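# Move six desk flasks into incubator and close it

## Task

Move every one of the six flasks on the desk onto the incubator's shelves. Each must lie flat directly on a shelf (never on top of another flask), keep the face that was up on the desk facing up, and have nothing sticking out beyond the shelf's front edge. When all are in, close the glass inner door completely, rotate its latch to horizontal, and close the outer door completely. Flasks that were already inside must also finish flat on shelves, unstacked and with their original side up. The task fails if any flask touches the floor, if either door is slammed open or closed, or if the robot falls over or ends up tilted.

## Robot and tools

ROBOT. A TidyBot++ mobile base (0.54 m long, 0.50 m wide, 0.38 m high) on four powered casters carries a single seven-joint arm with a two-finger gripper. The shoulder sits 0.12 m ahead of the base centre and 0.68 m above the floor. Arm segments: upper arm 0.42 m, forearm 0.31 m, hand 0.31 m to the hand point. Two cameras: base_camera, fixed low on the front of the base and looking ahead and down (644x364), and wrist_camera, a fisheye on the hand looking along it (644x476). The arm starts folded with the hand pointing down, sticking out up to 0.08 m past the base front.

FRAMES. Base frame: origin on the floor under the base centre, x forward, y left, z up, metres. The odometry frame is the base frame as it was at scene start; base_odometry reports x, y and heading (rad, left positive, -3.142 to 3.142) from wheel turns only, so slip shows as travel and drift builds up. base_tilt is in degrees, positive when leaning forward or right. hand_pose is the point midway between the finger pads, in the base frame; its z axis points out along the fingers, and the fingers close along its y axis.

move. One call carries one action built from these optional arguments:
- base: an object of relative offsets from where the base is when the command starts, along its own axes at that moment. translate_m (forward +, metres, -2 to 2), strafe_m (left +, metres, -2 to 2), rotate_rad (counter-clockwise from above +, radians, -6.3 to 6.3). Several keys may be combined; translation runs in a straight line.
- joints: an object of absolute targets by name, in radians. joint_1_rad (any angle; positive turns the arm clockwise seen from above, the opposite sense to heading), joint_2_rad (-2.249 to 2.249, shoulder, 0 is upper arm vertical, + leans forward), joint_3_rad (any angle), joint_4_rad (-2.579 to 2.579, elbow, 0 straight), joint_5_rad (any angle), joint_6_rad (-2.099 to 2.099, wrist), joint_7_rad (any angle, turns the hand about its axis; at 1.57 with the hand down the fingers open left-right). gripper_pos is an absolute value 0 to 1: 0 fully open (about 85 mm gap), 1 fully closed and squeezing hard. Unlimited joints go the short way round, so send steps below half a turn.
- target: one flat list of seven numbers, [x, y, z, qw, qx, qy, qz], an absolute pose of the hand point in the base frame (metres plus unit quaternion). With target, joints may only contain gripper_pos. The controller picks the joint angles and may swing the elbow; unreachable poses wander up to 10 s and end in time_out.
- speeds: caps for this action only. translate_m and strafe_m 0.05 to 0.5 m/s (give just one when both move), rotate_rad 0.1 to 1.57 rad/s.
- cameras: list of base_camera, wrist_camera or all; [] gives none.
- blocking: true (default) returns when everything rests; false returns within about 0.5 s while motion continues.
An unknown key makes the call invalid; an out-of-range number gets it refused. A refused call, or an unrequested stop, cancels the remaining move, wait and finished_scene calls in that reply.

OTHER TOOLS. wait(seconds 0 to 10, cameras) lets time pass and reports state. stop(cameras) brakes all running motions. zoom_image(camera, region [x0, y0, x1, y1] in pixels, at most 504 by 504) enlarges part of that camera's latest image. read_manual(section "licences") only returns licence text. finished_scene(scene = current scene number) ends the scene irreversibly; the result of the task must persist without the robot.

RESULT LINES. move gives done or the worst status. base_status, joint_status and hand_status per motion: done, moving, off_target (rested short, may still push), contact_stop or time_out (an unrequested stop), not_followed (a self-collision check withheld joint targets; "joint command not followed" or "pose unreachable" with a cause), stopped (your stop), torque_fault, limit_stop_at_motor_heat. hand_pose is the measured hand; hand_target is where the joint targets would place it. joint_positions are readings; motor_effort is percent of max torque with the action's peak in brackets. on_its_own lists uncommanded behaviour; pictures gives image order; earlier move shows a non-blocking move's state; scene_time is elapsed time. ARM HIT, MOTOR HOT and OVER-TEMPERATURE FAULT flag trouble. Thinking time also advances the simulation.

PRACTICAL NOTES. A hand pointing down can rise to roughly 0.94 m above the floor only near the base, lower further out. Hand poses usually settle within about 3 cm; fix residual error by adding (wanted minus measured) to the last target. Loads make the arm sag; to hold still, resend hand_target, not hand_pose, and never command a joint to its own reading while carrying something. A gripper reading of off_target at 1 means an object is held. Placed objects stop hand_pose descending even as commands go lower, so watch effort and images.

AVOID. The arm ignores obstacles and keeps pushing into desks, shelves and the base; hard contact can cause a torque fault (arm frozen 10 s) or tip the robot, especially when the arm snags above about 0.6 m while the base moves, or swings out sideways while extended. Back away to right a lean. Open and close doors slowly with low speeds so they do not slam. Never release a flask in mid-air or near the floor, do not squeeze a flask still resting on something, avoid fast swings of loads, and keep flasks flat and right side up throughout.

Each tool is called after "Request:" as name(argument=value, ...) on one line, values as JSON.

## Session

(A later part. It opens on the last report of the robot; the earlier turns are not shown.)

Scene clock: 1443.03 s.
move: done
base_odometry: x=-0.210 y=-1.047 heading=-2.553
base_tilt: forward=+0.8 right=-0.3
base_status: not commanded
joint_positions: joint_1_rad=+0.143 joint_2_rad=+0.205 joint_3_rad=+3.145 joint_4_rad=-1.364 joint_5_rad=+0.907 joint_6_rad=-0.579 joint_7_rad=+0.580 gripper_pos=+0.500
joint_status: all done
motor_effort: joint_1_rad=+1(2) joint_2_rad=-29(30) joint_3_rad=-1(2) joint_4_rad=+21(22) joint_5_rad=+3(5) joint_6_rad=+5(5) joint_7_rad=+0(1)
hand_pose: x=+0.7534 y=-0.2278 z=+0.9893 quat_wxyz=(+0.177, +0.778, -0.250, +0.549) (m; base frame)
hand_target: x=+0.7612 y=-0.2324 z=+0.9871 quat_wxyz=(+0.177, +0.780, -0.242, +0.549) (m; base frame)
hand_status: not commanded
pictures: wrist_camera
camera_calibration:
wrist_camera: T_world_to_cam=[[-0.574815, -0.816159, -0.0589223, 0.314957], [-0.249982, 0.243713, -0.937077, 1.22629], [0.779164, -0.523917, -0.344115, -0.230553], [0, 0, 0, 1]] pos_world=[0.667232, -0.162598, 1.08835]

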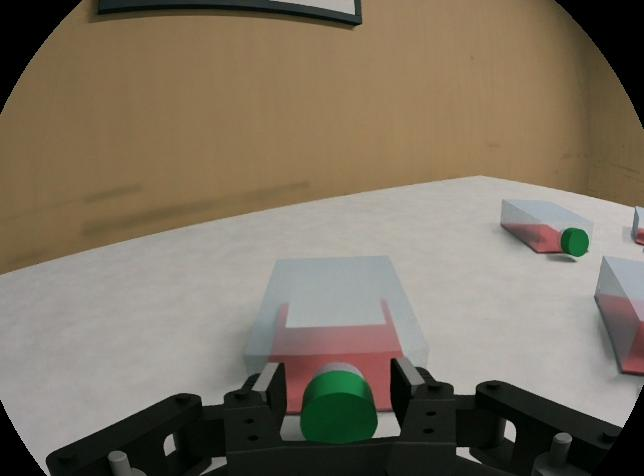

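Request:
move(joints={"joint_4_rad": -1.392, "joint_6_rad": -0.548}, cameras=["wrist_camera"])

Scene clock: 1448.27 s.
move: done
base_odometry: x=-0.210 y=-1.047 heading=-2.553
base_tilt: forward=+0.8 right=-0.3
base_status: not commanded
joint_positions: joint_1_rad=+0.143 joint_2_rad=+0.207 joint_3_rad=+3.145 joint_4_rad=-1.387 joint_5_rad=+0.907 joint_6_rad=-0.578 joint_7_rad=+0.580 gripper_pos=+0.500
joint_status: all done
motor_effort: joint_1_rad=+1(1) joint_2_rad=-29(30) joint_3_rad=-1(1) joint_4_rad=+20(22) joint_5_rad=+3(4) joint_6_rad=+5(5) joint_7_rad=+0(0)
hand_pose: x=+0.7518 y=-0.2272 z=+0.9752 quat_wxyz=(+0.178, +0.785, -0.248, +0.539) (m; base frame)
hand_target: x=+0.7580 y=-0.2305 z=+0.9652 quat_wxyz=(+0.177, +0.791, -0.238, +0.535) (m; base frame)
hand_status: not commanded
pictures: wrist_camera
camera_calibration:
wrist_camera: T_world_to_cam=[[-0.575135, -0.816639, -0.0481709, 0.303321], [-0.272288, 0.246627, -0.930072, 1.22319], [0.771413, -0.521801, -0.364205, -0.207997], [0, 0, 0, 1]] pos_world=[0.667964, -0.162501, 1.07652]

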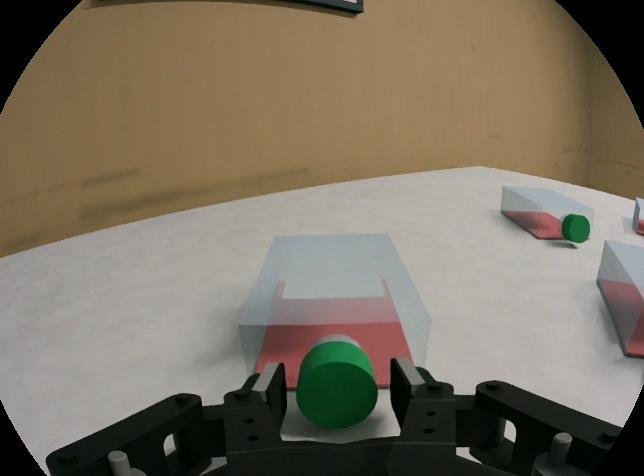

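Request:
move(joints={"joint_4_rad": -1.366}, cameras=["wrist_camera"])

Scene clock: 1454.87 s.
move: done
base_odometry: x=-0.210 y=-1.047 heading=-2.553
base_tilt: forward=+0.8 right=-0.3
base_status: not commanded
joint_positions: joint_1_rad=+0.143 joint_2_rad=+0.208 joint_3_rad=+3.145 joint_4_rad=-1.376 joint_5_rad=+0.907 joint_6_rad=-0.578 joint_7_rad=+0.580 gripper_pos=+0.500
joint_status: all done
motor_effort: joint_1_rad=+1(1) joint_2_rad=-29(30) joint_3_rad=+0(1) joint_4_rad=+21(22) joint_5_rad=+3(4) joint_6_rad=+5(5) joint_7_rad=+0(0)
hand_pose: x=+0.7531 y=-0.2274 z=+0.9815 quat_wxyz=(+0.177, +0.782, -0.249, +0.543) (m; base frame)
hand_target: x=+0.7611 y=-0.2310 z=+0.9801 quat_wxyz=(+0.176, +0.783, -0.240, +0.546) (m; base frame)
hand_status: not commanded
pictures: wrist_camera
camera_calibration:
wrist_camera: T_world_to_cam=[[-0.574616, -0.816695, -0.0531528, 0.308714], [-0.262188, 0.245217, -0.933341, 1.22465], [0.775289, -0.522377, -0.355033, -0.218843], [0, 0, 0, 1]] pos_world=[0.668148, -0.162499, 1.08173]

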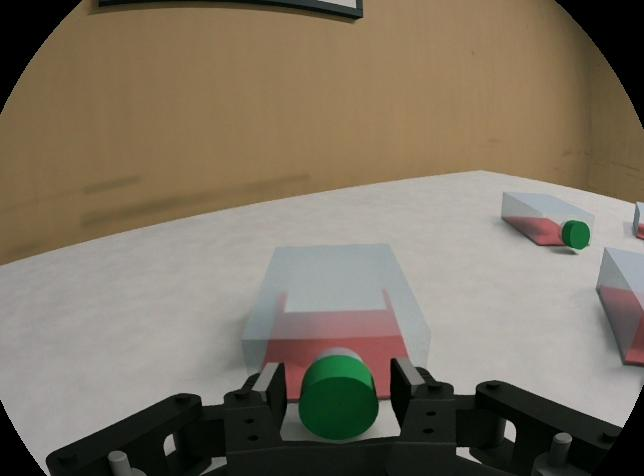

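Good. Grip.

Request:
move(joints={"gripper_pos": 0.64}, cameras=[])

Request:
move(joints={"gripper_pos": 0.74}, cameras=[])

Request:
move(joints={"gripper_pos": 0.82}, cameras=["wrist_camera"])

Scene clock: 1463.00 s.
move: done
base_odometry: x=-0.210 y=-1.047 heading=-2.553
base_tilt: forward=+0.8 right=-0.3
base_status: not commanded
joint_positions: joint_1_rad=+0.143 joint_2_rad=+0.208 joint_3_rad=+3.145 joint_4_rad=-1.376 joint_5_rad=+0.907 joint_6_rad=-0.578 joint_7_rad=+0.580 gripper_pos=+0.640
joint_status: all done
motor_effort: joint_1_rad=+0(1) joint_2_rad=-29(30) joint_3_rad=-1(1) joint_4_rad=+21(21) joint_5_rad=+3(4) joint_6_rad=+5(5) joint_7_rad=+0(1)
hand_pose: x=+0.7531 y=-0.2274 z=+0.9815 quat_wxyz=(+0.177, +0.782, -0.249, +0.543) (m; base frame)
hand_target: x=+0.7611 y=-0.2310 z=+0.9801 quat_wxyz=(+0.176, +0.783, -0.240, +0.546) (m; base frame)
hand_status: not commanded
pictures: none
No camera images: "cameras" was empty.

Scene clock: 1463.53 s.
move: off_target
base_odometry: x=-0.210 y=-1.047 heading=-2.553
base_tilt: forward=+0.8 right=-0.3
base_status: not commanded
joint_positions: joint_1_rad=+0.143 joint_2_rad=+0.208 joint_3_rad=+3.145 joint_4_rad=-1.375 joint_5_rad=+0.907 joint_6_rad=-0.578 joint_7_rad=+0.580 gripper_pos=+0.689
joint_status: gripper_pos off_target (ended at +0.689, target +0.740)
motor_effort: joint_1_rad=+1(1) joint_2_rad=-29(29) joint_3_rad=-1(1) joint_4_rad=+20(21) joint_5_rad=+3(3) joint_6_rad=+5(5) joint_7_rad=+0(0)
hand_pose: x=+0.7532 y=-0.2274 z=+0.9817 quat_wxyz=(+0.177, +0.782, -0.249, +0.544) (m; base frame)
hand_target: x=+0.7611 y=-0.2310 z=+0.9801 quat_wxyz=(+0.176, +0.783, -0.240, +0.546) (m; base frame)
hand_status: not commanded
pictures: none
No camera images: "cameras" was empty.

Scene clock: 1464.03 s.
move: off_target
base_odometry: x=-0.210 y=-1.047 heading=-2.553
base_tilt: forward=+0.8 right=-0.3
base_status: not commanded
joint_positions: joint_1_rad=+0.143 joint_2_rad=+0.208 joint_3_rad=+3.145 joint_4_rad=-1.375 joint_5_rad=+0.907 joint_6_rad=-0.578 joint_7_rad=+0.580 gripper_pos=+0.689
joint_status: gripper_pos off_target (ended at +0.689, target +0.820)
motor_effort: joint_1_rad=+1(1) joint_2_rad=-29(29) joint_3_rad=-1(1) joint_4_rad=+21(21) joint_5_rad=+3(3) joint_6_rad=+5(5) joint_7_rad=+0(0)
hand_pose: x=+0.7532 y=-0.2274 z=+0.9817 quat_wxyz=(+0.177, +0.782, -0.249, +0.544) (m; base frame)
hand_target: x=+0.7611 y=-0.2310 z=+0.9801 quat_wxyz=(+0.176, +0.783, -0.240, +0.546) (m; base frame)
hand_status: not commanded
pictures: wrist_camera
camera_calibration:
wrist_camera: T_world_to_cam=[[-0.574484, -0.816774, -0.0533631, 0.308851], [-0.261796, 0.245124, -0.933476, 1.22471], [0.77552, -0.522297, -0.354648, -0.219328], [0, 0, 0, 1]] pos_world=[0.668148, -0.162499, 1.08193]

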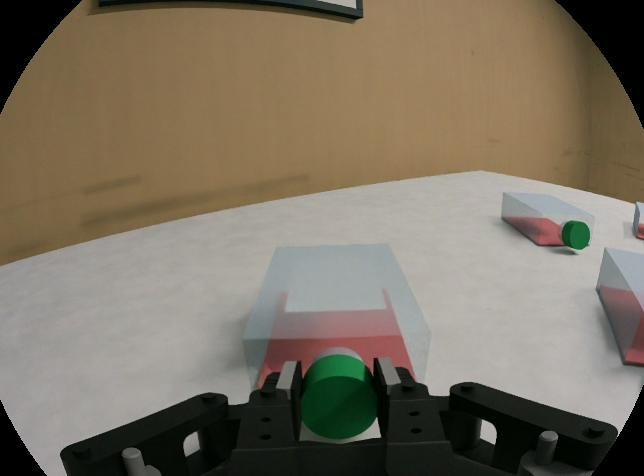

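Request:
move(joints={"joint_2_rad": 0.232, "joint_4_rad": -1.225, "joint_5_rad": 0.74, "joint_6_rad": -0.71, "joint_7_rad": 0.78}, cameras=[])

Request:
move(joints={"joint_2_rad": 0.235, "joint_4_rad": -1.08, "joint_5_rad": 0.615, "joint_6_rad": -0.80, "joint_7_rad": 0.93}, cameras=["wrist_camera"])

Scene clock: 1473.03 s.
move: done
base_odometry: x=-0.210 y=-1.047 heading=-2.553
base_tilt: forward=+0.8 right=-0.3
base_status: not commanded
joint_positions: joint_1_rad=+0.143 joint_2_rad=+0.219 joint_3_rad=+3.145 joint_4_rad=-1.245 joint_5_rad=+0.783 joint_6_rad=-0.677 joint_7_rad=+0.703 gripper_pos=+0.689
joint_status: all done
motor_effort: joint_1_rad=+1(2) joint_2_rad=-31(32) joint_3_rad=-1(1) joint_4_rad=+21(23) joint_5_rad=+4(5) joint_6_rad=+6(7) joint_7_rad=+0(1)
hand_pose: x=+0.7524 y=-0.2308 z=+1.0143 quat_wxyz=(+0.174, +0.780, -0.266, +0.539) (m; base frame)
hand_target: x=+0.7493 y=-0.2399 z=+1.0049 quat_wxyz=(+0.186, +0.792, -0.260, +0.519) (m; base frame)
hand_status: not commanded
pictures: none
No camera images: "cameras" was empty.

Scene clock: 1474.10 s.
move: done
base_odometry: x=-0.210 y=-1.047 heading=-2.553
base_tilt: forward=+0.8 right=-0.2
base_status: not commanded
joint_positions: joint_1_rad=+0.143 joint_2_rad=+0.223 joint_3_rad=+3.145 joint_4_rad=-1.099 joint_5_rad=+0.659 joint_6_rad=-0.765 joint_7_rad=+0.851 gripper_pos=+0.689
joint_status: all done
motor_effort: joint_1_rad=+0(2) joint_2_rad=-30(32) joint_3_rad=+0(1) joint_4_rad=+22(23) joint_5_rad=+3(5) joint_6_rad=+7(8) joint_7_rad=+0(1)
hand_pose: x=+0.7503 y=-0.2249 z=+1.0596 quat_wxyz=(+0.164, +0.779, -0.262, +0.545) (m; base frame)
hand_target: x=+0.7481 y=-0.2315 z=+1.0490 quat_wxyz=(+0.174, +0.794, -0.253, +0.524) (m; base frame)
hand_status: not commanded
pictures: wrist_camera
camera_calibration:
wrist_camera: T_world_to_cam=[[-0.579722, -0.809863, -0.0896849, 0.357298], [-0.245375, 0.278477, -0.92857, 1.28609], [0.77699, -0.516306, -0.360159, -0.182021], [0, 0, 0, 1]] pos_world=[0.664137, -0.162762, 1.16071]

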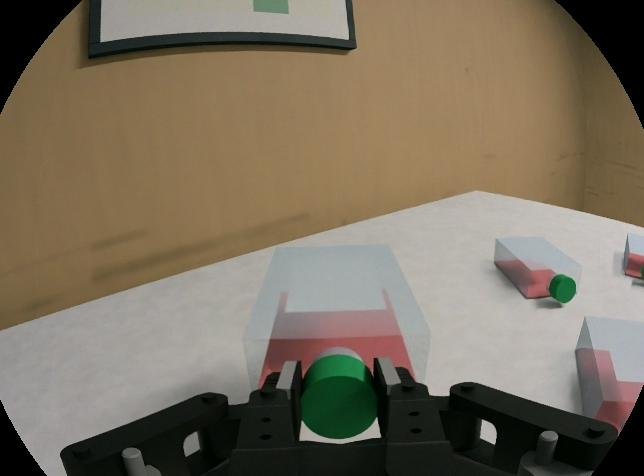

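Request:
move(base={"translate_m": -0.45, "strafe_m": -0.1}, speeds={"translate_m": 0.3}, cameras=["base_camera"])

Request:
move(base={"translate_m": -0.6898, "strafe_m": -1.2761, "rotate_rad": -1.58}, speeds={"translate_m": 0.42, "rotate_rad": 0.45}, joints={"joint_1_rad": 0, "joint_2_rad": -0.618, "joint_3_rad": 3.15, "joint_4_rad": -1.776, "joint_5_rad": 0, "joint_6_rad": -0.749, "joint_7_rad": 1.58})

Scene clock: 1487.17 s.
move: done
base_odometry: x=+0.109 y=-0.714 heading=-2.553
base_tilt: forward=+0.8 right=-0.3
base_status: done
joint_positions: joint_1_rad=+0.144 joint_2_rad=+0.231 joint_3_rad=+3.145 joint_4_rad=-1.098 joint_5_rad=+0.654 joint_6_rad=-0.771 joint_7_rad=+0.854 gripper_pos=+0.689
joint_status: not commanded
motor_effort: joint_1_rad=+0(3) joint_2_rad=-31(34) joint_3_rad=+0(1) joint_4_rad=+21(23) joint_5_rad=+4(4) joint_6_rad=+7(8) joint_7_rad=+1(1)
hand_pose: x=+0.7524 y=-0.2259 z=+1.0524 quat_wxyz=(+0.164, +0.783, -0.264, +0.539) (m; base frame)
hand_target: x=+0.7481 y=-0.2315 z=+1.0490 quat_wxyz=(+0.174, +0.794, -0.253, +0.524) (m; base frame)
hand_status: not commanded
pictures: base_camera

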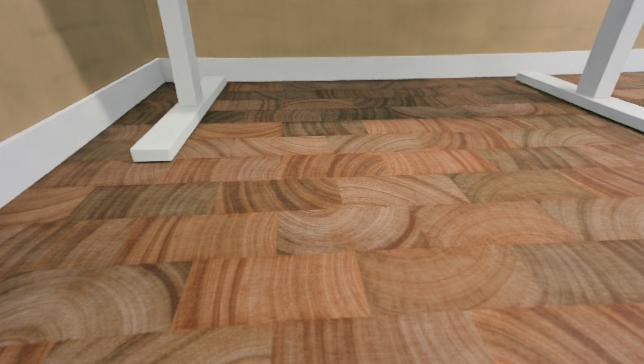

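Scene clock: 1491.83 s.
move: done
base_odometry: x=-0.026 y=+0.730 heading=+2.149
base_tilt: forward=+0.8 right=-0.3
base_status: done
joint_positions: joint_1_rad=+0.020 joint_2_rad=-0.603 joint_3_rad=+3.145 joint_4_rad=-1.767 joint_5_rad=+0.044 joint_6_rad=-0.771 joint_7_rad=+1.504 gripper_pos=+0.689
joint_status: all done
motor_effort: joint_1_rad=+1(6) joint_2_rad=+0(34) joint_3_rad=-1(4) joint_4_rad=+20(23) joint_5_rad=+0(5) joint_6_rad=+9(11) joint_7_rad=+0(1)
hand_pose: x=+0.4597 y=-0.0165 z=+1.0418 quat_wxyz=(+0.008, +0.823, -0.033, +0.567) (m; base frame)
hand_target: x=+0.4571 y=-0.0028 z=+1.0482 quat_wxyz=(+0.003, +0.815, +0.000, +0.579) (m; base frame)
hand_status: not commanded
pictures: base_camera, wrist_camera
camera_calibration:
wrist_camera: T_world_to_cam=[[-0.056417, -0.994839, -0.0843346, 0.106872], [-0.360283, 0.0990634, -0.927568, 1.1889], [0.931136, -0.0219463, -0.364012, 0.0862597], [0, 0, 0, 1]] pos_world=[0.35405, -0.00956332, 1.1432]

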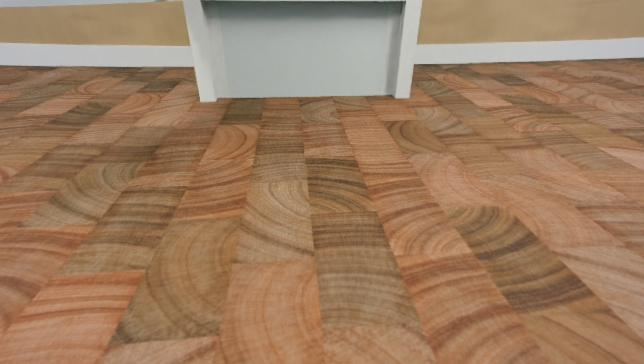

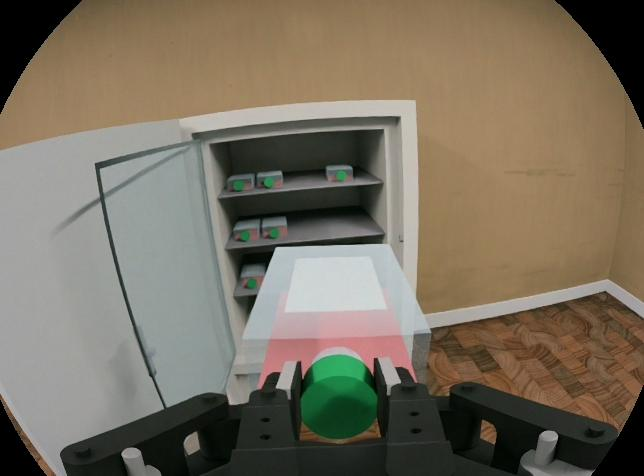

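Localize via legs.

Request:
zoom_image(camera="base_camera", region=[180, 70, 240, 120])

Request:
zoom_image(camera="base_camera", region=[370, 70, 430, 120])

Scaled by 8.400.

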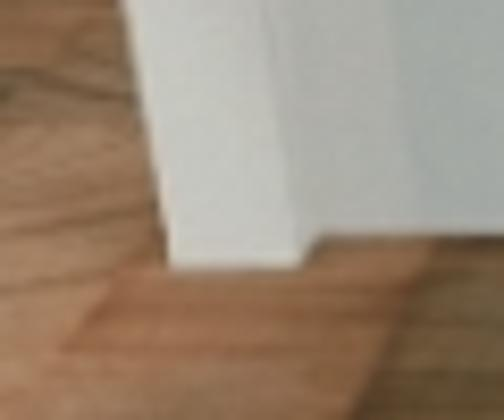

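Scaled by 8.400.

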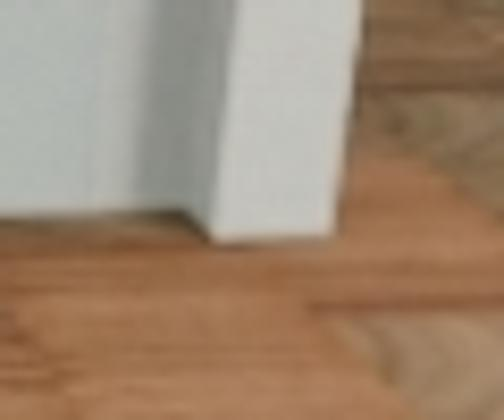

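Request:
move(base={"strafe_m": -0.024, "rotate_rad": 0.007}, target=[0.66, 0.0, 1.06, 0.0152, 0.7983, 0.0202, 0.6016], cameras=[])

Request:
move(target=[0.868, -0.003, 1.05, 0.0152, 0.8036, 0.0202, 0.5945], cameras=["wrist_camera"])

Scene clock: 1505.73 s.
move: done
base_odometry: x=-0.006 y=+0.743 heading=+2.157
base_tilt: forward=+0.8 right=-0.2
base_status: done
joint_positions: joint_1_rad=-0.005 joint_2_rad=-0.169 joint_3_rad=+3.151 joint_4_rad=-1.605 joint_5_rad=+0.041 joint_6_rad=-0.478 joint_7_rad=+1.541 gripper_pos=+0.689
joint_status: not commanded
motor_effort: joint_1_rad=+0(2) joint_2_rad=-17(19) joint_3_rad=-1(3) joint_4_rad=+21(23) joint_5_rad=+0(1) joint_6_rad=+9(10) joint_7_rad=+0(0)
hand_pose: x=+0.6529 y=-0.0069 z=+1.0343 quat_wxyz=(+0.010, +0.817, -0.005, +0.576) (m; base frame)
hand_target: x=+0.6600 y=+0.0000 z=+1.0600 quat_wxyz=(+0.015, +0.798, +0.020, +0.602) (m; base frame)
hand_status: done (0.028 m and 4.7 deg from the pose sent, 0.202 m and 7.8 deg at the start)
pictures: none
No camera images: "cameras" was empty.

Scene clock: 1507.53 s.
move: done
base_odometry: x=-0.006 y=+0.743 heading=+2.157
base_tilt: forward=+0.8 right=-0.3
base_status: not commanded
joint_positions: joint_1_rad=-0.005 joint_2_rad=+0.343 joint_3_rad=+3.151 joint_4_rad=-1.045 joint_5_rad=+0.022 joint_6_rad=-0.478 joint_7_rad=+1.567 gripper_pos=+0.689
joint_status: not commanded
motor_effort: joint_1_rad=+0(2) joint_2_rad=-35(38) joint_3_rad=-1(1) joint_4_rad=+22(23) joint_5_rad=+0(0) joint_6_rad=+9(10) joint_7_rad=+0(1)
hand_pose: x=+0.8677 y=-0.0031 z=+1.0447 quat_wxyz=(+0.011, +0.803, +0.003, +0.595) (m; base frame)
hand_target: x=+0.8680 y=-0.0030 z=+1.0500 quat_wxyz=(+0.015, +0.804, +0.020, +0.595) (m; base frame)
hand_status: done (0.005 m and 2.1 deg from the pose sent, 0.216 m and 3.9 deg at the start)
pictures: wrist_camera
camera_calibration:
wrist_camera: T_world_to_cam=[[0.00281595, -0.999251, -0.0385861, 0.0443315], [-0.299943, 0.0359656, -0.953279, 1.31155], [0.953953, 0.014258, -0.299618, -0.379326], [0, 0, 0, 1]] pos_world=[0.755124, 0.00253616, 1.13833]

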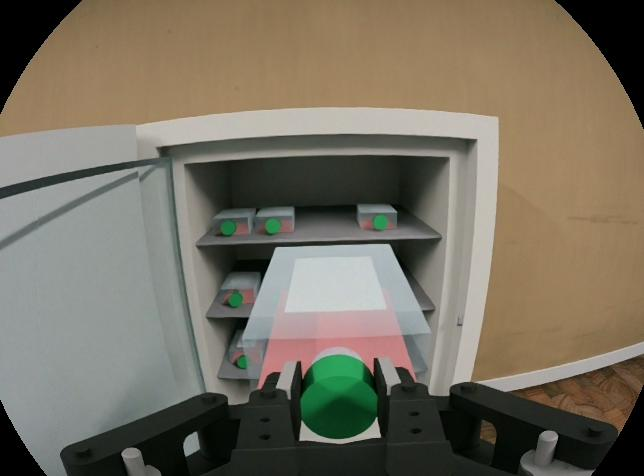

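Request:
move(base={"translate_m": 0.45, "strafe_m": 0.012}, speeds={"translate_m": 0.25}, target=[0.868, -0.003, 1.05, 0.0102, 0.8217, 0.0146, 0.5700], cameras=["wrist_camera"])

Scene clock: 1525.60 s.
move: done
base_odometry: x=-0.265 y=+1.112 heading=+2.156
base_tilt: forward=+0.8 right=-0.3
base_status: done
joint_positions: joint_1_rad=-0.005 joint_2_rad=+0.375 joint_3_rad=+3.151 joint_4_rad=-0.935 joint_5_rad=+0.016 joint_6_rad=-0.604 joint_7_rad=+1.567 gripper_pos=+0.689
joint_status: not commanded
motor_effort: joint_1_rad=+1(2) joint_2_rad=-36(40) joint_3_rad=-1(1) joint_4_rad=+21(23) joint_5_rad=+0(1) joint_6_rad=+9(10) joint_7_rad=+0(1)
hand_pose: x=+0.8702 y=-0.0026 z=+1.0492 quat_wxyz=(+0.009, +0.818, +0.001, +0.576) (m; base frame)
hand_target: x=+0.8680 y=-0.0030 z=+1.0500 quat_wxyz=(+0.010, +0.822, +0.015, +0.570) (m; base frame)
hand_status: done (0.002 m and 1.8 deg from the pose sent, 0.005 m and 3.8 deg at the start)
pictures: wrist_camera
camera_calibration:
wrist_camera: T_world_to_cam=[[-0.000240057, -0.999022, -0.0442066, 0.0534715], [-0.345879, 0.0415611, -0.937358, 1.33998], [0.938279, 0.0150651, -0.34555, -0.318577], [0, 0, 0, 1]] pos_world=[0.762396, 0.00252776, 1.14832]

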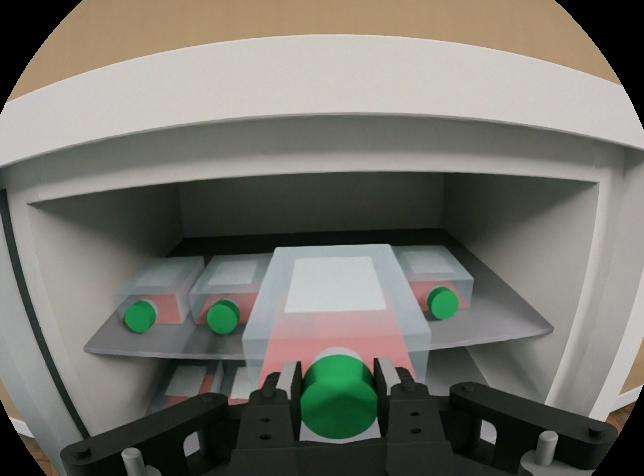

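Request:
move(target=[0.868, -0.003, 1.032, 0.0102, 0.8217, 0.0146, 0.5700], cameras=[])

Request:
move(base={"translate_m": 0.235}, speeds={"translate_m": 0.15}, cameras=["wrist_camera"])

Scene clock: 1534.60 s.
move: done
base_odometry: x=-0.265 y=+1.112 heading=+2.156
base_tilt: forward=+0.8 right=-0.3
base_status: not commanded
joint_positions: joint_1_rad=-0.005 joint_2_rad=+0.373 joint_3_rad=+3.151 joint_4_rad=-0.992 joint_5_rad=+0.016 joint_6_rad=-0.591 joint_7_rad=+1.567 gripper_pos=+0.689
joint_status: not commanded
motor_effort: joint_1_rad=+1(2) joint_2_rad=-36(38) joint_3_rad=-1(1) joint_4_rad=+22(23) joint_5_rad=+0(1) joint_6_rad=+9(10) joint_7_rad=+0(0)
hand_pose: x=+0.8685 y=-0.0027 z=+1.0208 quat_wxyz=(+0.009, +0.829, +0.001, +0.559) (m; base frame)
hand_target: x=+0.8680 y=-0.0030 z=+1.0320 quat_wxyz=(+0.010, +0.822, +0.015, +0.570) (m; base frame)
hand_status: done (0.011 m and 2.2 deg from the pose sent, 0.017 m and 1.8 deg at the start)
pictures: none
No camera images: "cameras" was empty.

Scene clock: 1536.80 s.
move: done
base_odometry: x=-0.395 y=+1.308 heading=+2.156
base_tilt: forward=+0.8 right=-0.3
base_status: done
joint_positions: joint_1_rad=-0.005 joint_2_rad=+0.369 joint_3_rad=+3.151 joint_4_rad=-0.992 joint_5_rad=+0.016 joint_6_rad=-0.591 joint_7_rad=+1.567 gripper_pos=+0.689
joint_status: not commanded
motor_effort: joint_1_rad=+0(2) joint_2_rad=-36(40) joint_3_rad=-1(2) joint_4_rad=+22(23) joint_5_rad=+0(1) joint_6_rad=+9(10) joint_7_rad=+1(1)
hand_pose: x=+0.8671 y=-0.0027 z=+1.0238 quat_wxyz=(+0.009, +0.828, +0.001, +0.560) (m; base frame)
hand_target: x=+0.8680 y=-0.0030 z=+1.0320 quat_wxyz=(+0.010, +0.822, +0.015, +0.570) (m; base frame)
hand_status: not commanded
pictures: wrist_camera
camera_calibration:
wrist_camera: T_world_to_cam=[[-0.00180573, -0.999011, -0.0444287, 0.0538695], [-0.38117, 0.0417622, -0.923561, 1.33151], [0.924503, 0.0152672, -0.380868, -0.276278], [0, 0, 0, 1]] pos_world=[0.763049, 0.00242746, 1.1269]

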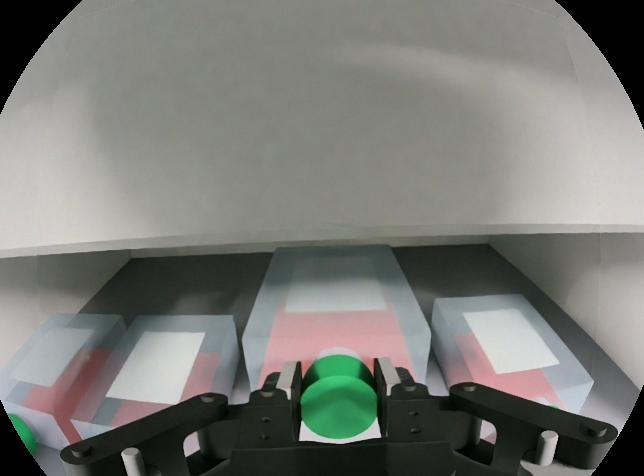

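Request:
move(target=[0.868, -0.003, 1.012, 0.0082, 0.8167, 0.0116, 0.5770], cameras=[])

Request:
move(target=[0.868, -0.003, 0.999, 0.0082, 0.8141, 0.0116, 0.5807], cameras=["wrist_camera"])

Scene clock: 1544.50 s.
move: done
base_odometry: x=-0.395 y=+1.308 heading=+2.156
base_tilt: forward=+0.8 right=-0.3
base_status: not commanded
joint_positions: joint_1_rad=-0.005 joint_2_rad=+0.363 joint_3_rad=+3.151 joint_4_rad=-1.095 joint_5_rad=+0.016 joint_6_rad=-0.504 joint_7_rad=+1.567 gripper_pos=+0.689
joint_status: not commanded
motor_effort: joint_1_rad=+1(2) joint_2_rad=-36(38) joint_3_rad=-1(1) joint_4_rad=+22(23) joint_5_rad=+0(1) joint_6_rad=+9(10) joint_7_rad=+0(0)
hand_pose: x=+0.8687 y=-0.0024 z=+0.9919 quat_wxyz=(+0.008, +0.831, +0.002, +0.556) (m; base frame)
hand_target: x=+0.8680 y=-0.0030 z=+1.0120 quat_wxyz=(+0.008, +0.817, +0.012, +0.577) (m; base frame)
hand_status: done (0.020 m and 3.1 deg from the pose sent, 0.012 m and 2.6 deg at the start)
pictures: none
No camera images: "cameras" was empty.

Scene clock: 1545.57 s.
move: done
base_odometry: x=-0.395 y=+1.308 heading=+2.156
base_tilt: forward=+0.8 right=-0.3
base_status: not commanded
joint_positions: joint_1_rad=-0.005 joint_2_rad=+0.357 joint_3_rad=+3.151 joint_4_rad=-1.153 joint_5_rad=+0.016 joint_6_rad=-0.440 joint_7_rad=+1.567 gripper_pos=+0.689
joint_status: not commanded
motor_effort: joint_1_rad=+0(1) joint_2_rad=-36(38) joint_3_rad=-1(1) joint_4_rad=+22(23) joint_5_rad=+0(0) joint_6_rad=+9(10) joint_7_rad=+0(0)
hand_pose: x=+0.8691 y=-0.0022 z=+0.9799 quat_wxyz=(+0.008, +0.828, +0.002, +0.561) (m; base frame)
hand_target: x=+0.8680 y=-0.0030 z=+0.9990 quat_wxyz=(+0.008, +0.814, +0.012, +0.581) (m; base frame)
hand_status: done (0.019 m and 2.9 deg from the pose sent, 0.007 m and 3.6 deg at the start)
pictures: wrist_camera
camera_calibration:
wrist_camera: T_world_to_cam=[[0.000643021, -0.999022, -0.0442086, 0.0501036], [-0.379337, 0.0406607, -0.924365, 1.29092], [0.925259, 0.0173643, -0.378939, -0.297407], [0, 0, 0, 1]] pos_world=[0.764841, 0.00272905, 1.0828]

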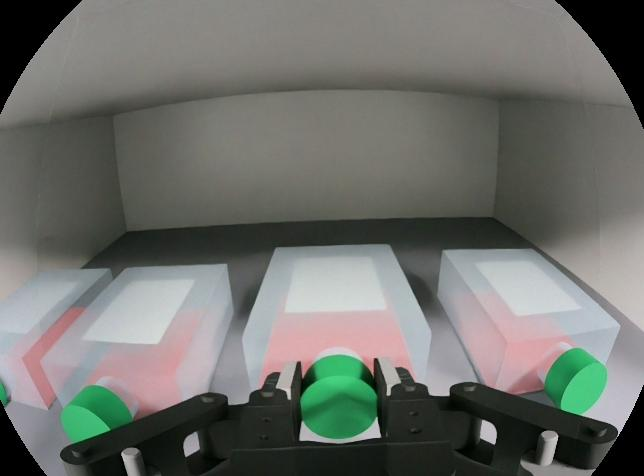

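Request:
move(target=[0.868, -0.003, 0.990, 0.0082, 0.8141, 0.0116, 0.5807], cameras=[])

Request:
move(target=[0.868, -0.003, 0.981, 0.0082, 0.8141, 0.0116, 0.5807], cameras=[])

Request:
move(target=[0.868, -0.003, 0.973, 0.0082, 0.8141, 0.0116, 0.5807], cameras=["wrist_camera"])

Scene clock: 1551.47 s.
move: done
base_odometry: x=-0.395 y=+1.308 heading=+2.156
base_tilt: forward=+0.8 right=-0.3
base_status: not commanded
joint_positions: joint_1_rad=-0.005 joint_2_rad=+0.354 joint_3_rad=+3.151 joint_4_rad=-1.182 joint_5_rad=+0.016 joint_6_rad=-0.408 joint_7_rad=+1.567 gripper_pos=+0.689
joint_status: not commanded
motor_effort: joint_1_rad=+0(1) joint_2_rad=-36(37) joint_3_rad=-1(1) joint_4_rad=+22(22) joint_5_rad=+0(1) joint_6_rad=+9(9) joint_7_rad=+0(1)
hand_pose: x=+0.8689 y=-0.0021 z=+0.9739 quat_wxyz=(+0.008, +0.826, +0.002, +0.564) (m; base frame)
hand_target: x=+0.8680 y=-0.0030 z=+0.9900 quat_wxyz=(+0.008, +0.814, +0.012, +0.581) (m; base frame)
hand_status: done (0.016 m and 2.6 deg from the pose sent, 0.010 m and 2.9 deg at the start)
pictures: none
No camera images: "cameras" was empty.

Scene clock: 1552.13 s.
move: done
base_odometry: x=-0.395 y=+1.308 heading=+2.156
base_tilt: forward=+0.8 right=-0.3
base_status: not commanded
joint_positions: joint_1_rad=-0.005 joint_2_rad=+0.351 joint_3_rad=+3.150 joint_4_rad=-1.206 joint_5_rad=+0.016 joint_6_rad=-0.374 joint_7_rad=+1.567 gripper_pos=+0.689
joint_status: not commanded
motor_effort: joint_1_rad=+1(2) joint_2_rad=-34(35) joint_3_rad=-1(1) joint_4_rad=+21(22) joint_5_rad=+0(1) joint_6_rad=+8(9) joint_7_rad=+0(1)
hand_pose: x=+0.8695 y=-0.0019 z=+0.9712 quat_wxyz=(+0.008, +0.822, +0.003, +0.569) (m; base frame)
hand_target: x=+0.8680 y=-0.0030 z=+0.9810 quat_wxyz=(+0.008, +0.814, +0.012, +0.581) (m; base frame)
hand_status: done (0.010 m and 2.0 deg from the pose sent, 0.007 m and 2.6 deg at the start)
pictures: none
No camera images: "cameras" was empty.

Scene clock: 1552.77 s.
move: done
base_odometry: x=-0.395 y=+1.308 heading=+2.156
base_tilt: forward=+0.8 right=-0.3
base_status: not commanded
joint_positions: joint_1_rad=-0.005 joint_2_rad=+0.348 joint_3_rad=+3.150 joint_4_rad=-1.226 joint_5_rad=+0.016 joint_6_rad=-0.344 joint_7_rad=+1.567 gripper_pos=+0.689
joint_status: not commanded
motor_effort: joint_1_rad=-1(1) joint_2_rad=-33(35) joint_3_rad=-1(2) joint_4_rad=+21(21) joint_5_rad=+0(1) joint_6_rad=+8(9) joint_7_rad=+0(1)
hand_pose: x=+0.8695 y=-0.0019 z=+0.9706 quat_wxyz=(+0.008, +0.819, +0.003, +0.574) (m; base frame)
hand_target: x=+0.8680 y=-0.0030 z=+0.9730 quat_wxyz=(+0.008, +0.814, +0.012, +0.581) (m; base frame)
hand_status: done (0.003 m and 1.4 deg from the pose sent, 0.003 m and 2.0 deg at the start)
pictures: wrist_camera
camera_calibration:
wrist_camera: T_world_to_cam=[[0.00358639, -0.999021, -0.0440913, 0.0472731], [-0.349449, 0.0400598, -0.936099, 1.26777], [0.936949, 0.0187649, -0.348963, -0.340511], [0, 0, 0, 1]] pos_world=[0.761892, 0.00282991, 1.07002]

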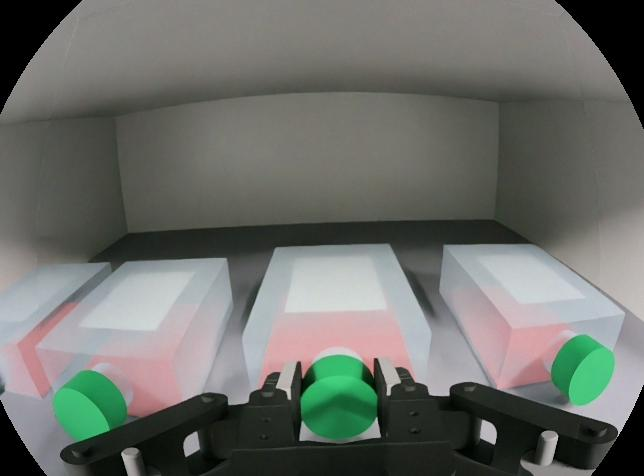

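Request:
move(joints={"gripper_pos": 0.62}, cameras=[])

Request:
move(joints={"gripper_pos": 0.5}, cameras=["wrist_camera"])

Request:
move(base={"translate_m": -0.5}, speeds={"translate_m": 0.3}, cameras=["wrist_camera"])

Scene clock: 1558.37 s.
move: done
base_odometry: x=-0.395 y=+1.308 heading=+2.156
base_tilt: forward=+0.8 right=-0.3
base_status: not commanded
joint_positions: joint_1_rad=-0.005 joint_2_rad=+0.348 joint_3_rad=+3.150 joint_4_rad=-1.230 joint_5_rad=+0.016 joint_6_rad=-0.344 joint_7_rad=+1.567 gripper_pos=+0.620
joint_status: all done
motor_effort: joint_1_rad=+1(2) joint_2_rad=-35(35) joint_3_rad=-1(1) joint_4_rad=+21(22) joint_5_rad=+0(1) joint_6_rad=+9(9) joint_7_rad=+0(1)
hand_pose: x=+0.8690 y=-0.0020 z=+0.9680 quat_wxyz=(+0.008, +0.820, +0.003, +0.573) (m; base frame)
hand_target: x=+0.8680 y=-0.0030 z=+0.9730 quat_wxyz=(+0.008, +0.814, +0.012, +0.581) (m; base frame)
hand_status: not commanded
pictures: none
No camera images: "cameras" was empty.

Scene clock: 1558.90 s.
move: done
base_odometry: x=-0.395 y=+1.308 heading=+2.156
base_tilt: forward=+0.8 right=-0.3
base_status: not commanded
joint_positions: joint_1_rad=-0.005 joint_2_rad=+0.348 joint_3_rad=+3.150 joint_4_rad=-1.230 joint_5_rad=+0.016 joint_6_rad=-0.344 joint_7_rad=+1.567 gripper_pos=+0.500
joint_status: all done
motor_effort: joint_1_rad=+1(2) joint_2_rad=-35(35) joint_3_rad=-1(1) joint_4_rad=+22(22) joint_5_rad=+0(1) joint_6_rad=+9(9) joint_7_rad=+0(0)
hand_pose: x=+0.8690 y=-0.0020 z=+0.9680 quat_wxyz=(+0.008, +0.820, +0.003, +0.573) (m; base frame)
hand_target: x=+0.8680 y=-0.0030 z=+0.9730 quat_wxyz=(+0.008, +0.814, +0.012, +0.581) (m; base frame)
hand_status: not commanded
pictures: wrist_camera
camera_calibration:
wrist_camera: T_world_to_cam=[[0.00330509, -0.999023, -0.0440699, 0.0472719], [-0.353442, 0.0400586, -0.934598, 1.26725], [0.935451, 0.0186651, -0.352964, -0.335833], [0, 0, 0, 1]] pos_world=[0.761898, 0.00272991, 1.06791]

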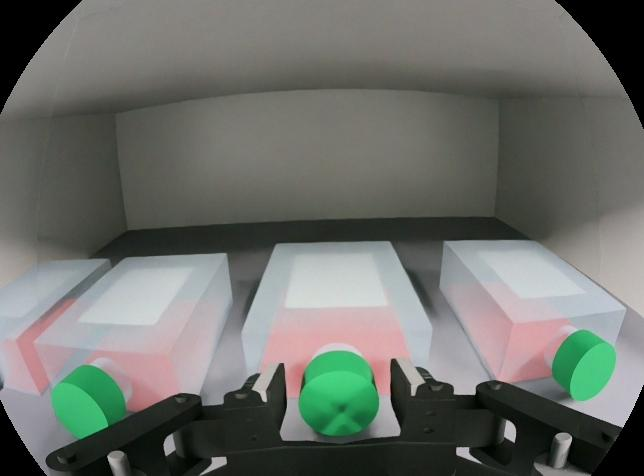

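Scene clock: 1561.50 s.
move: done
base_odometry: x=-0.119 y=+0.891 heading=+2.156
base_tilt: forward=+0.8 right=-0.2
base_status: done
joint_positions: joint_1_rad=-0.002 joint_2_rad=+0.337 joint_3_rad=+3.149 joint_4_rad=-1.233 joint_5_rad=+0.016 joint_6_rad=-0.344 joint_7_rad=+1.567 gripper_pos=+0.500
joint_status: not commanded
motor_effort: joint_1_rad=+1(3) joint_2_rad=-35(40) joint_3_rad=-1(2) joint_4_rad=+22(23) joint_5_rad=+0(1) joint_6_rad=+9(9) joint_7_rad=+0(0)
hand_pose: x=+0.8657 y=-0.0039 z=+0.9739 quat_wxyz=(+0.008, +0.818, +0.001, +0.576) (m; base frame)
hand_target: x=+0.8680 y=-0.0030 z=+0.9730 quat_wxyz=(+0.008, +0.814, +0.012, +0.581) (m; base frame)
hand_status: not commanded
pictures: wrist_camera
camera_calibration:
wrist_camera: T_world_to_cam=[[0.00112193, -0.999009, -0.0445042, 0.047935], [-0.346348, 0.0413615, -0.937194, 1.26817], [0.938105, 0.0164654, -0.345958, -0.339747], [0, 0, 0, 1]] pos_world=[0.757893, 0.00102803, 1.07312]

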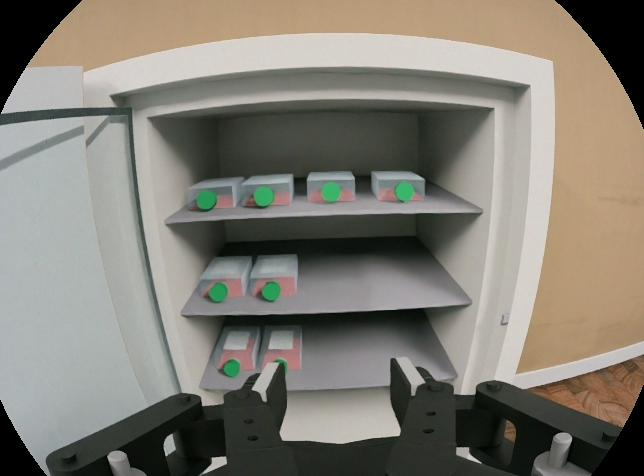

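Request:
move(base={"translate_m": -0.4}, speeds={"translate_m": 0.4}, joints={"joint_1_rad": 0, "joint_2_rad": -0.618, "joint_3_rad": 3.15, "joint_4_rad": -1.776, "joint_5_rad": 0, "joint_6_rad": -0.749, "joint_7_rad": 1.58, "gripper_pos": 0.5}, cameras=[])

Request:
move(base={"translate_m": -1.0522, "strafe_m": 1.1206, "rotate_rad": 1.58}, speeds={"translate_m": 0.45, "rotate_rad": 0.5})

Scene clock: 1580.10 s.
move: done
base_odometry: x=+0.103 y=+0.558 heading=+2.156
base_tilt: forward=+0.8 right=-0.3
base_status: done
joint_positions: joint_1_rad=-0.001 joint_2_rad=-0.602 joint_3_rad=+3.149 joint_4_rad=-1.762 joint_5_rad=+0.016 joint_6_rad=-0.710 joint_7_rad=+1.567 gripper_pos=+0.500
joint_status: all done
motor_effort: joint_1_rad=+1(2) joint_2_rad=+0(40) joint_3_rad=+0(2) joint_4_rad=+20(22) joint_5_rad=+0(1) joint_6_rad=+9(10) joint_7_rad=+0(1)
hand_pose: x=+0.4664 y=-0.0053 z=+1.0626 quat_wxyz=(+0.006, +0.804, -0.003, +0.594) (m; base frame)
hand_target: x=+0.4571 y=-0.0027 z=+1.0482 quat_wxyz=(+0.003, +0.815, +0.000, +0.579) (m; base frame)
hand_status: not commanded
pictures: none
No camera images: "cameras" was empty.

Scene clock: 1584.77 s.
move: done
base_odometry: x=-0.250 y=-0.938 heading=-2.547
base_tilt: forward=+0.8 right=-0.3
base_status: done
joint_positions: joint_1_rad=-0.001 joint_2_rad=-0.604 joint_3_rad=+3.150 joint_4_rad=-1.763 joint_5_rad=+0.016 joint_6_rad=-0.712 joint_7_rad=+1.567 gripper_pos=+0.500
joint_status: not commanded
motor_effort: joint_1_rad=+0(2) joint_2_rad=+0(2) joint_3_rad=+0(3) joint_4_rad=+20(21) joint_5_rad=+0(1) joint_6_rad=+9(9) joint_7_rad=+0(0)
hand_pose: x=+0.4656 y=-0.0055 z=+1.0616 quat_wxyz=(+0.006, +0.805, -0.003, +0.593) (m; base frame)
hand_target: x=+0.4571 y=-0.0027 z=+1.0482 quat_wxyz=(+0.003, +0.815, +0.000, +0.579) (m; base frame)
hand_status: not commanded
pictures: base_camera, wrist_camera
camera_calibration:
wrist_camera: T_world_to_cam=[[-0.00191808, -0.998609, -0.0526938, 0.0609102], [-0.305584, 0.0507586, -0.950811, 1.20729], [0.952163, 0.0142787, -0.305256, 0.0161768], [0, 0, 0, 1]] pos_world=[0.353643, -0.000686139, 1.15606]

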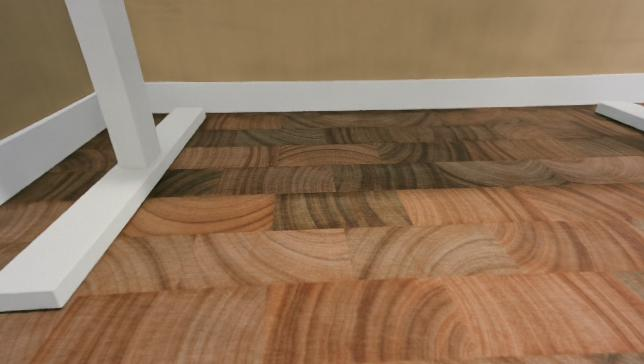

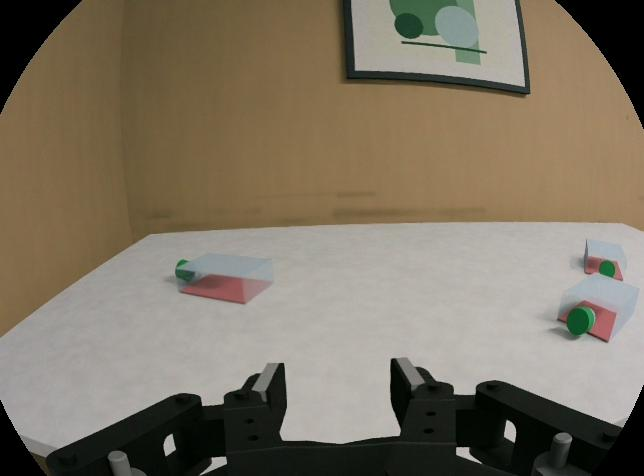

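Request:
move()

Request:
zoom_image(camera="wrist_camera", region=[400, 180, 644, 420])

Scene clock: 1619.37 s.
base_odometry: x=-0.250 y=-0.938 heading=-2.547
base_tilt: forward=+0.8 right=-0.3
base_status: done
joint_positions: joint_1_rad=-0.001 joint_2_rad=-0.604 joint_3_rad=+3.150 joint_4_rad=-1.763 joint_5_rad=+0.016 joint_6_rad=-0.713 joint_7_rad=+1.567 gripper_pos=+0.500
joint_status: not commanded
motor_effort: joint_1_rad=+2(2) joint_2_rad=+0(2) joint_3_rad=-1(3) joint_4_rad=+20(21) joint_5_rad=+0(1) joint_6_rad=+9(9) joint_7_rad=+0(0)
hand_pose: x=+0.4656 y=-0.0055 z=+1.0615 quat_wxyz=(+0.006, +0.805, -0.003, +0.593) (m; base frame)
hand_target: x=+0.4571 y=-0.0027 z=+1.0482 quat_wxyz=(+0.003, +0.815, +0.000, +0.579) (m; base frame)
hand_status: not commanded
pictures: base_camera, wrist_camera
camera_calibration:
wrist_camera: T_world_to_cam=[[-0.00193009, -0.998609, -0.0526951, 0.0609106], [-0.305765, 0.0507608, -0.950753, 1.2072], [0.952105, 0.0142773, -0.305437, 0.0163764], [0, 0, 0, 1]] pos_world=[0.353644, -0.000686143, 1.15596]

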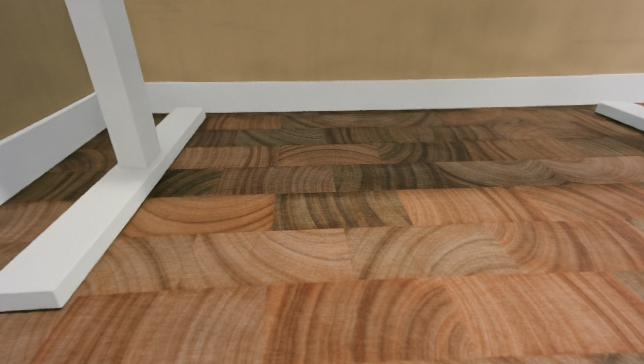

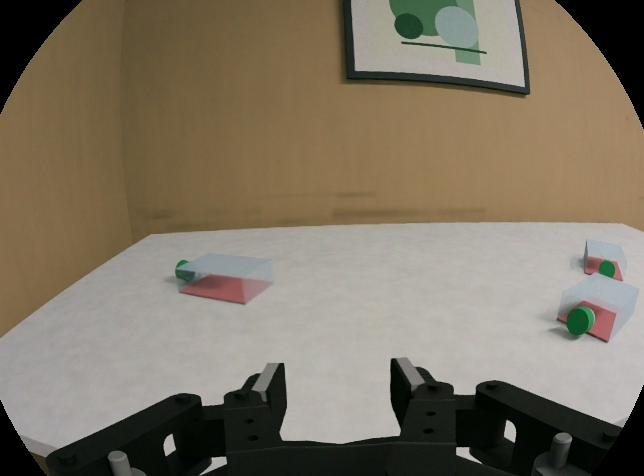

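Scaled by 2.066.

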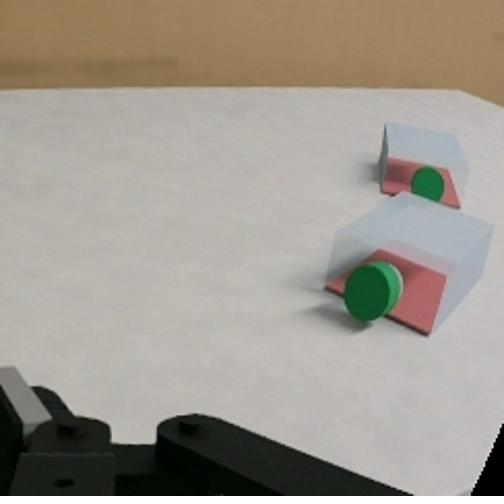

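Request:
move(joints={"joint_1_rad": -0.065, "joint_2_rad": 0.1475, "joint_3_rad": 3.15, "joint_4_rad": -1.19, "joint_5_rad": 1.14, "joint_6_rad": -1.257, "joint_7_rad": 0.32, "gripper_pos": 0.5}, cameras=["wrist_camera"])

Scene clock: 1668.53 s.
move: done
base_odometry: x=-0.250 y=-0.938 heading=-2.547
base_tilt: forward=+0.8 right=-0.3
base_status: not commanded
joint_positions: joint_1_rad=-0.043 joint_2_rad=+0.134 joint_3_rad=+3.150 joint_4_rad=-1.211 joint_5_rad=+1.088 joint_6_rad=-1.219 joint_7_rad=+0.398 gripper_pos=+0.500
joint_status: all done
motor_effort: joint_1_rad=+1(2) joint_2_rad=-24(26) joint_3_rad=+0(2) joint_4_rad=+18(21) joint_5_rad=+7(7) joint_6_rad=+4(10) joint_7_rad=+0(1)
hand_pose: x=+0.6256 y=-0.2394 z=+1.0611 quat_wxyz=(+0.287, +0.708, -0.414, +0.494) (m; base frame)
hand_target: x=+0.6233 y=-0.2392 z=+1.0726 quat_wxyz=(+0.290, +0.682, -0.437, +0.509) (m; base frame)
hand_status: not commanded
pictures: wrist_camera
camera_calibration:
wrist_camera: T_world_to_cam=[[-0.864701, -0.498453, -0.0619413, 0.49681], [-0.127277, 0.336731, -0.932959, 1.20558], [0.485894, -0.798847, -0.354613, 0.0164337], [0, 0, 0, 1]] pos_world=[0.575049, -0.145191, 1.16135]

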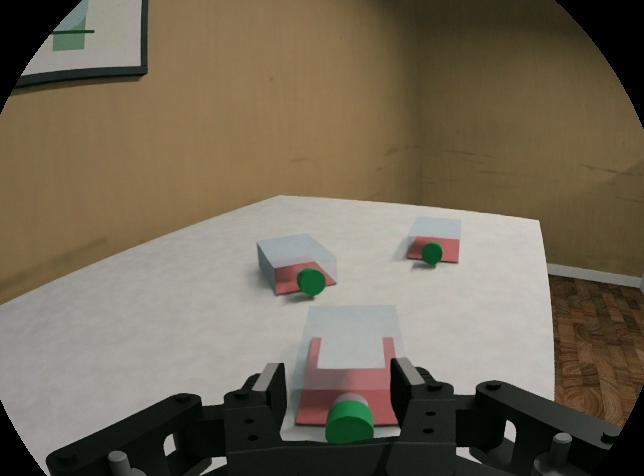

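Request:
zoom_image(camera="wrist_camera", region=[260, 280, 440, 460])

Scaled by 2.800.

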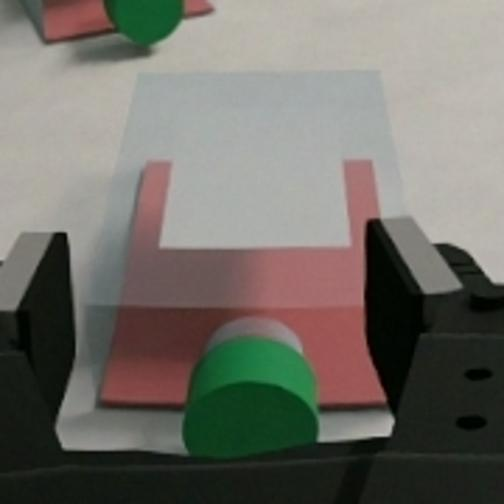

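Request:
move(joints={"joint_1_rad": 0.043, "joint_2_rad": 0.235, "joint_3_rad": 3.15, "joint_4_rad": -1.345, "joint_5_rad": 1.228, "joint_6_rad": -1.108, "joint_7_rad": 0.1, "gripper_pos": 0.5}, cameras=["wrist_camera"])

Request:
zoom_image(camera="wrist_camera", region=[260, 280, 440, 460])

Scene clock: 1708.40 s.
move: done
base_odometry: x=-0.250 y=-0.938 heading=-2.547
base_tilt: forward=+0.8 right=-0.3
base_status: not commanded
joint_positions: joint_1_rad=+0.028 joint_2_rad=+0.231 joint_3_rad=+3.150 joint_4_rad=-1.339 joint_5_rad=+1.178 joint_6_rad=-1.142 joint_7_rad=+0.178 gripper_pos=+0.500
joint_status: all done
motor_effort: joint_1_rad=+1(3) joint_2_rad=-28(31) joint_3_rad=+0(1) joint_4_rad=+19(21) joint_5_rad=+7(8) joint_6_rad=+2(4) joint_7_rad=+0(1)
hand_pose: x=+0.6496 y=-0.2791 z=+0.9836 quat_wxyz=(+0.312, +0.691, -0.443, +0.479) (m; base frame)
hand_target: x=+0.6555 y=-0.2884 z=+0.9934 quat_wxyz=(+0.306, +0.669, -0.451, +0.505) (m; base frame)
hand_status: not commanded
pictures: wrist_camera
camera_calibration:
wrist_camera: T_world_to_cam=[[-0.906153, -0.419635, -0.0528589, 0.533042], [-0.1044, 0.343027, -0.933506, 1.13714], [0.409864, -0.84038, -0.354644, -0.0165434], [0, 0, 0, 1]] pos_world=[0.608515, -0.180288, 1.08383]

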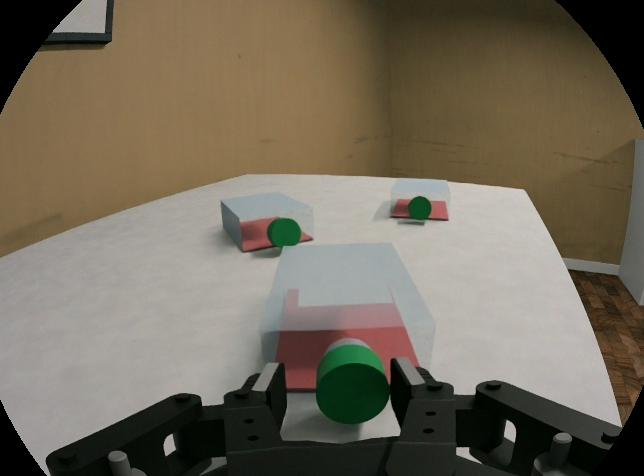

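Scaled by 2.800.

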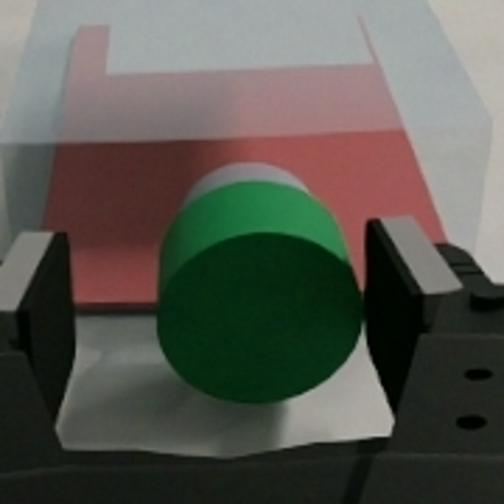

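Request:
move(joints={"joint_1_rad": 0.073, "joint_2_rad": 0.239, "joint_3_rad": 3.15, "joint_4_rad": -1.347, "joint_5_rad": 1.228, "joint_6_rad": -1.078, "joint_7_rad": 0.11, "gripper_pos": 0.5}, cameras=["wrist_camera"])

Request:
zoom_image(camera="wrist_camera", region=[260, 280, 440, 460])

Scene clock: 1730.10 s.
move: done
base_odometry: x=-0.250 y=-0.938 heading=-2.547
base_tilt: forward=+0.8 right=-0.3
base_status: not commanded
joint_positions: joint_1_rad=+0.057 joint_2_rad=+0.231 joint_3_rad=+3.150 joint_4_rad=-1.339 joint_5_rad=+1.180 joint_6_rad=-1.110 joint_7_rad=+0.177 gripper_pos=+0.500
joint_status: all done
motor_effort: joint_1_rad=+1(2) joint_2_rad=-28(28) joint_3_rad=+0(1) joint_4_rad=+19(20) joint_5_rad=+7(8) joint_6_rad=+2(3) joint_7_rad=+0(1)
hand_pose: x=+0.6503 y=-0.2914 z=+0.9857 quat_wxyz=(+0.310, +0.687, -0.444, +0.484) (m; base frame)
hand_target: x=+0.6562 y=-0.3011 z=+0.9916 quat_wxyz=(+0.308, +0.670, -0.449, +0.504) (m; base frame)
hand_status: not commanded
pictures: wrist_camera
camera_calibration:
wrist_camera: T_world_to_cam=[[-0.905596, -0.419284, -0.0640147, 0.539268], [-0.0919036, 0.341319, -0.935444, 1.13668], [0.414066, -0.84125, -0.347631, -0.0364026], [0, 0, 0, 1]] pos_world=[0.607896, -0.192486, 1.08516]

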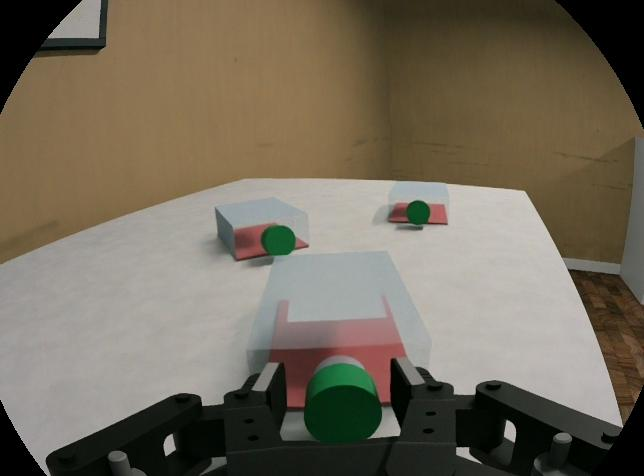

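Scaled by 2.800.

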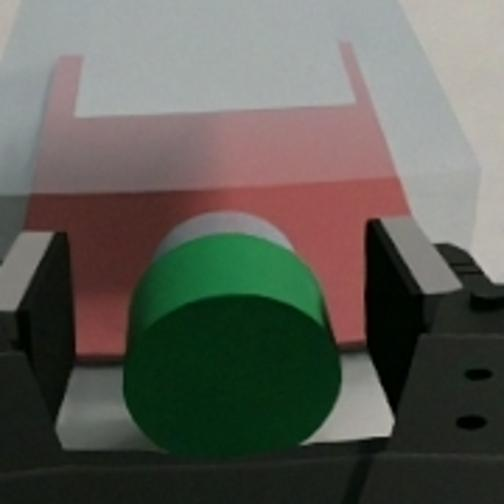

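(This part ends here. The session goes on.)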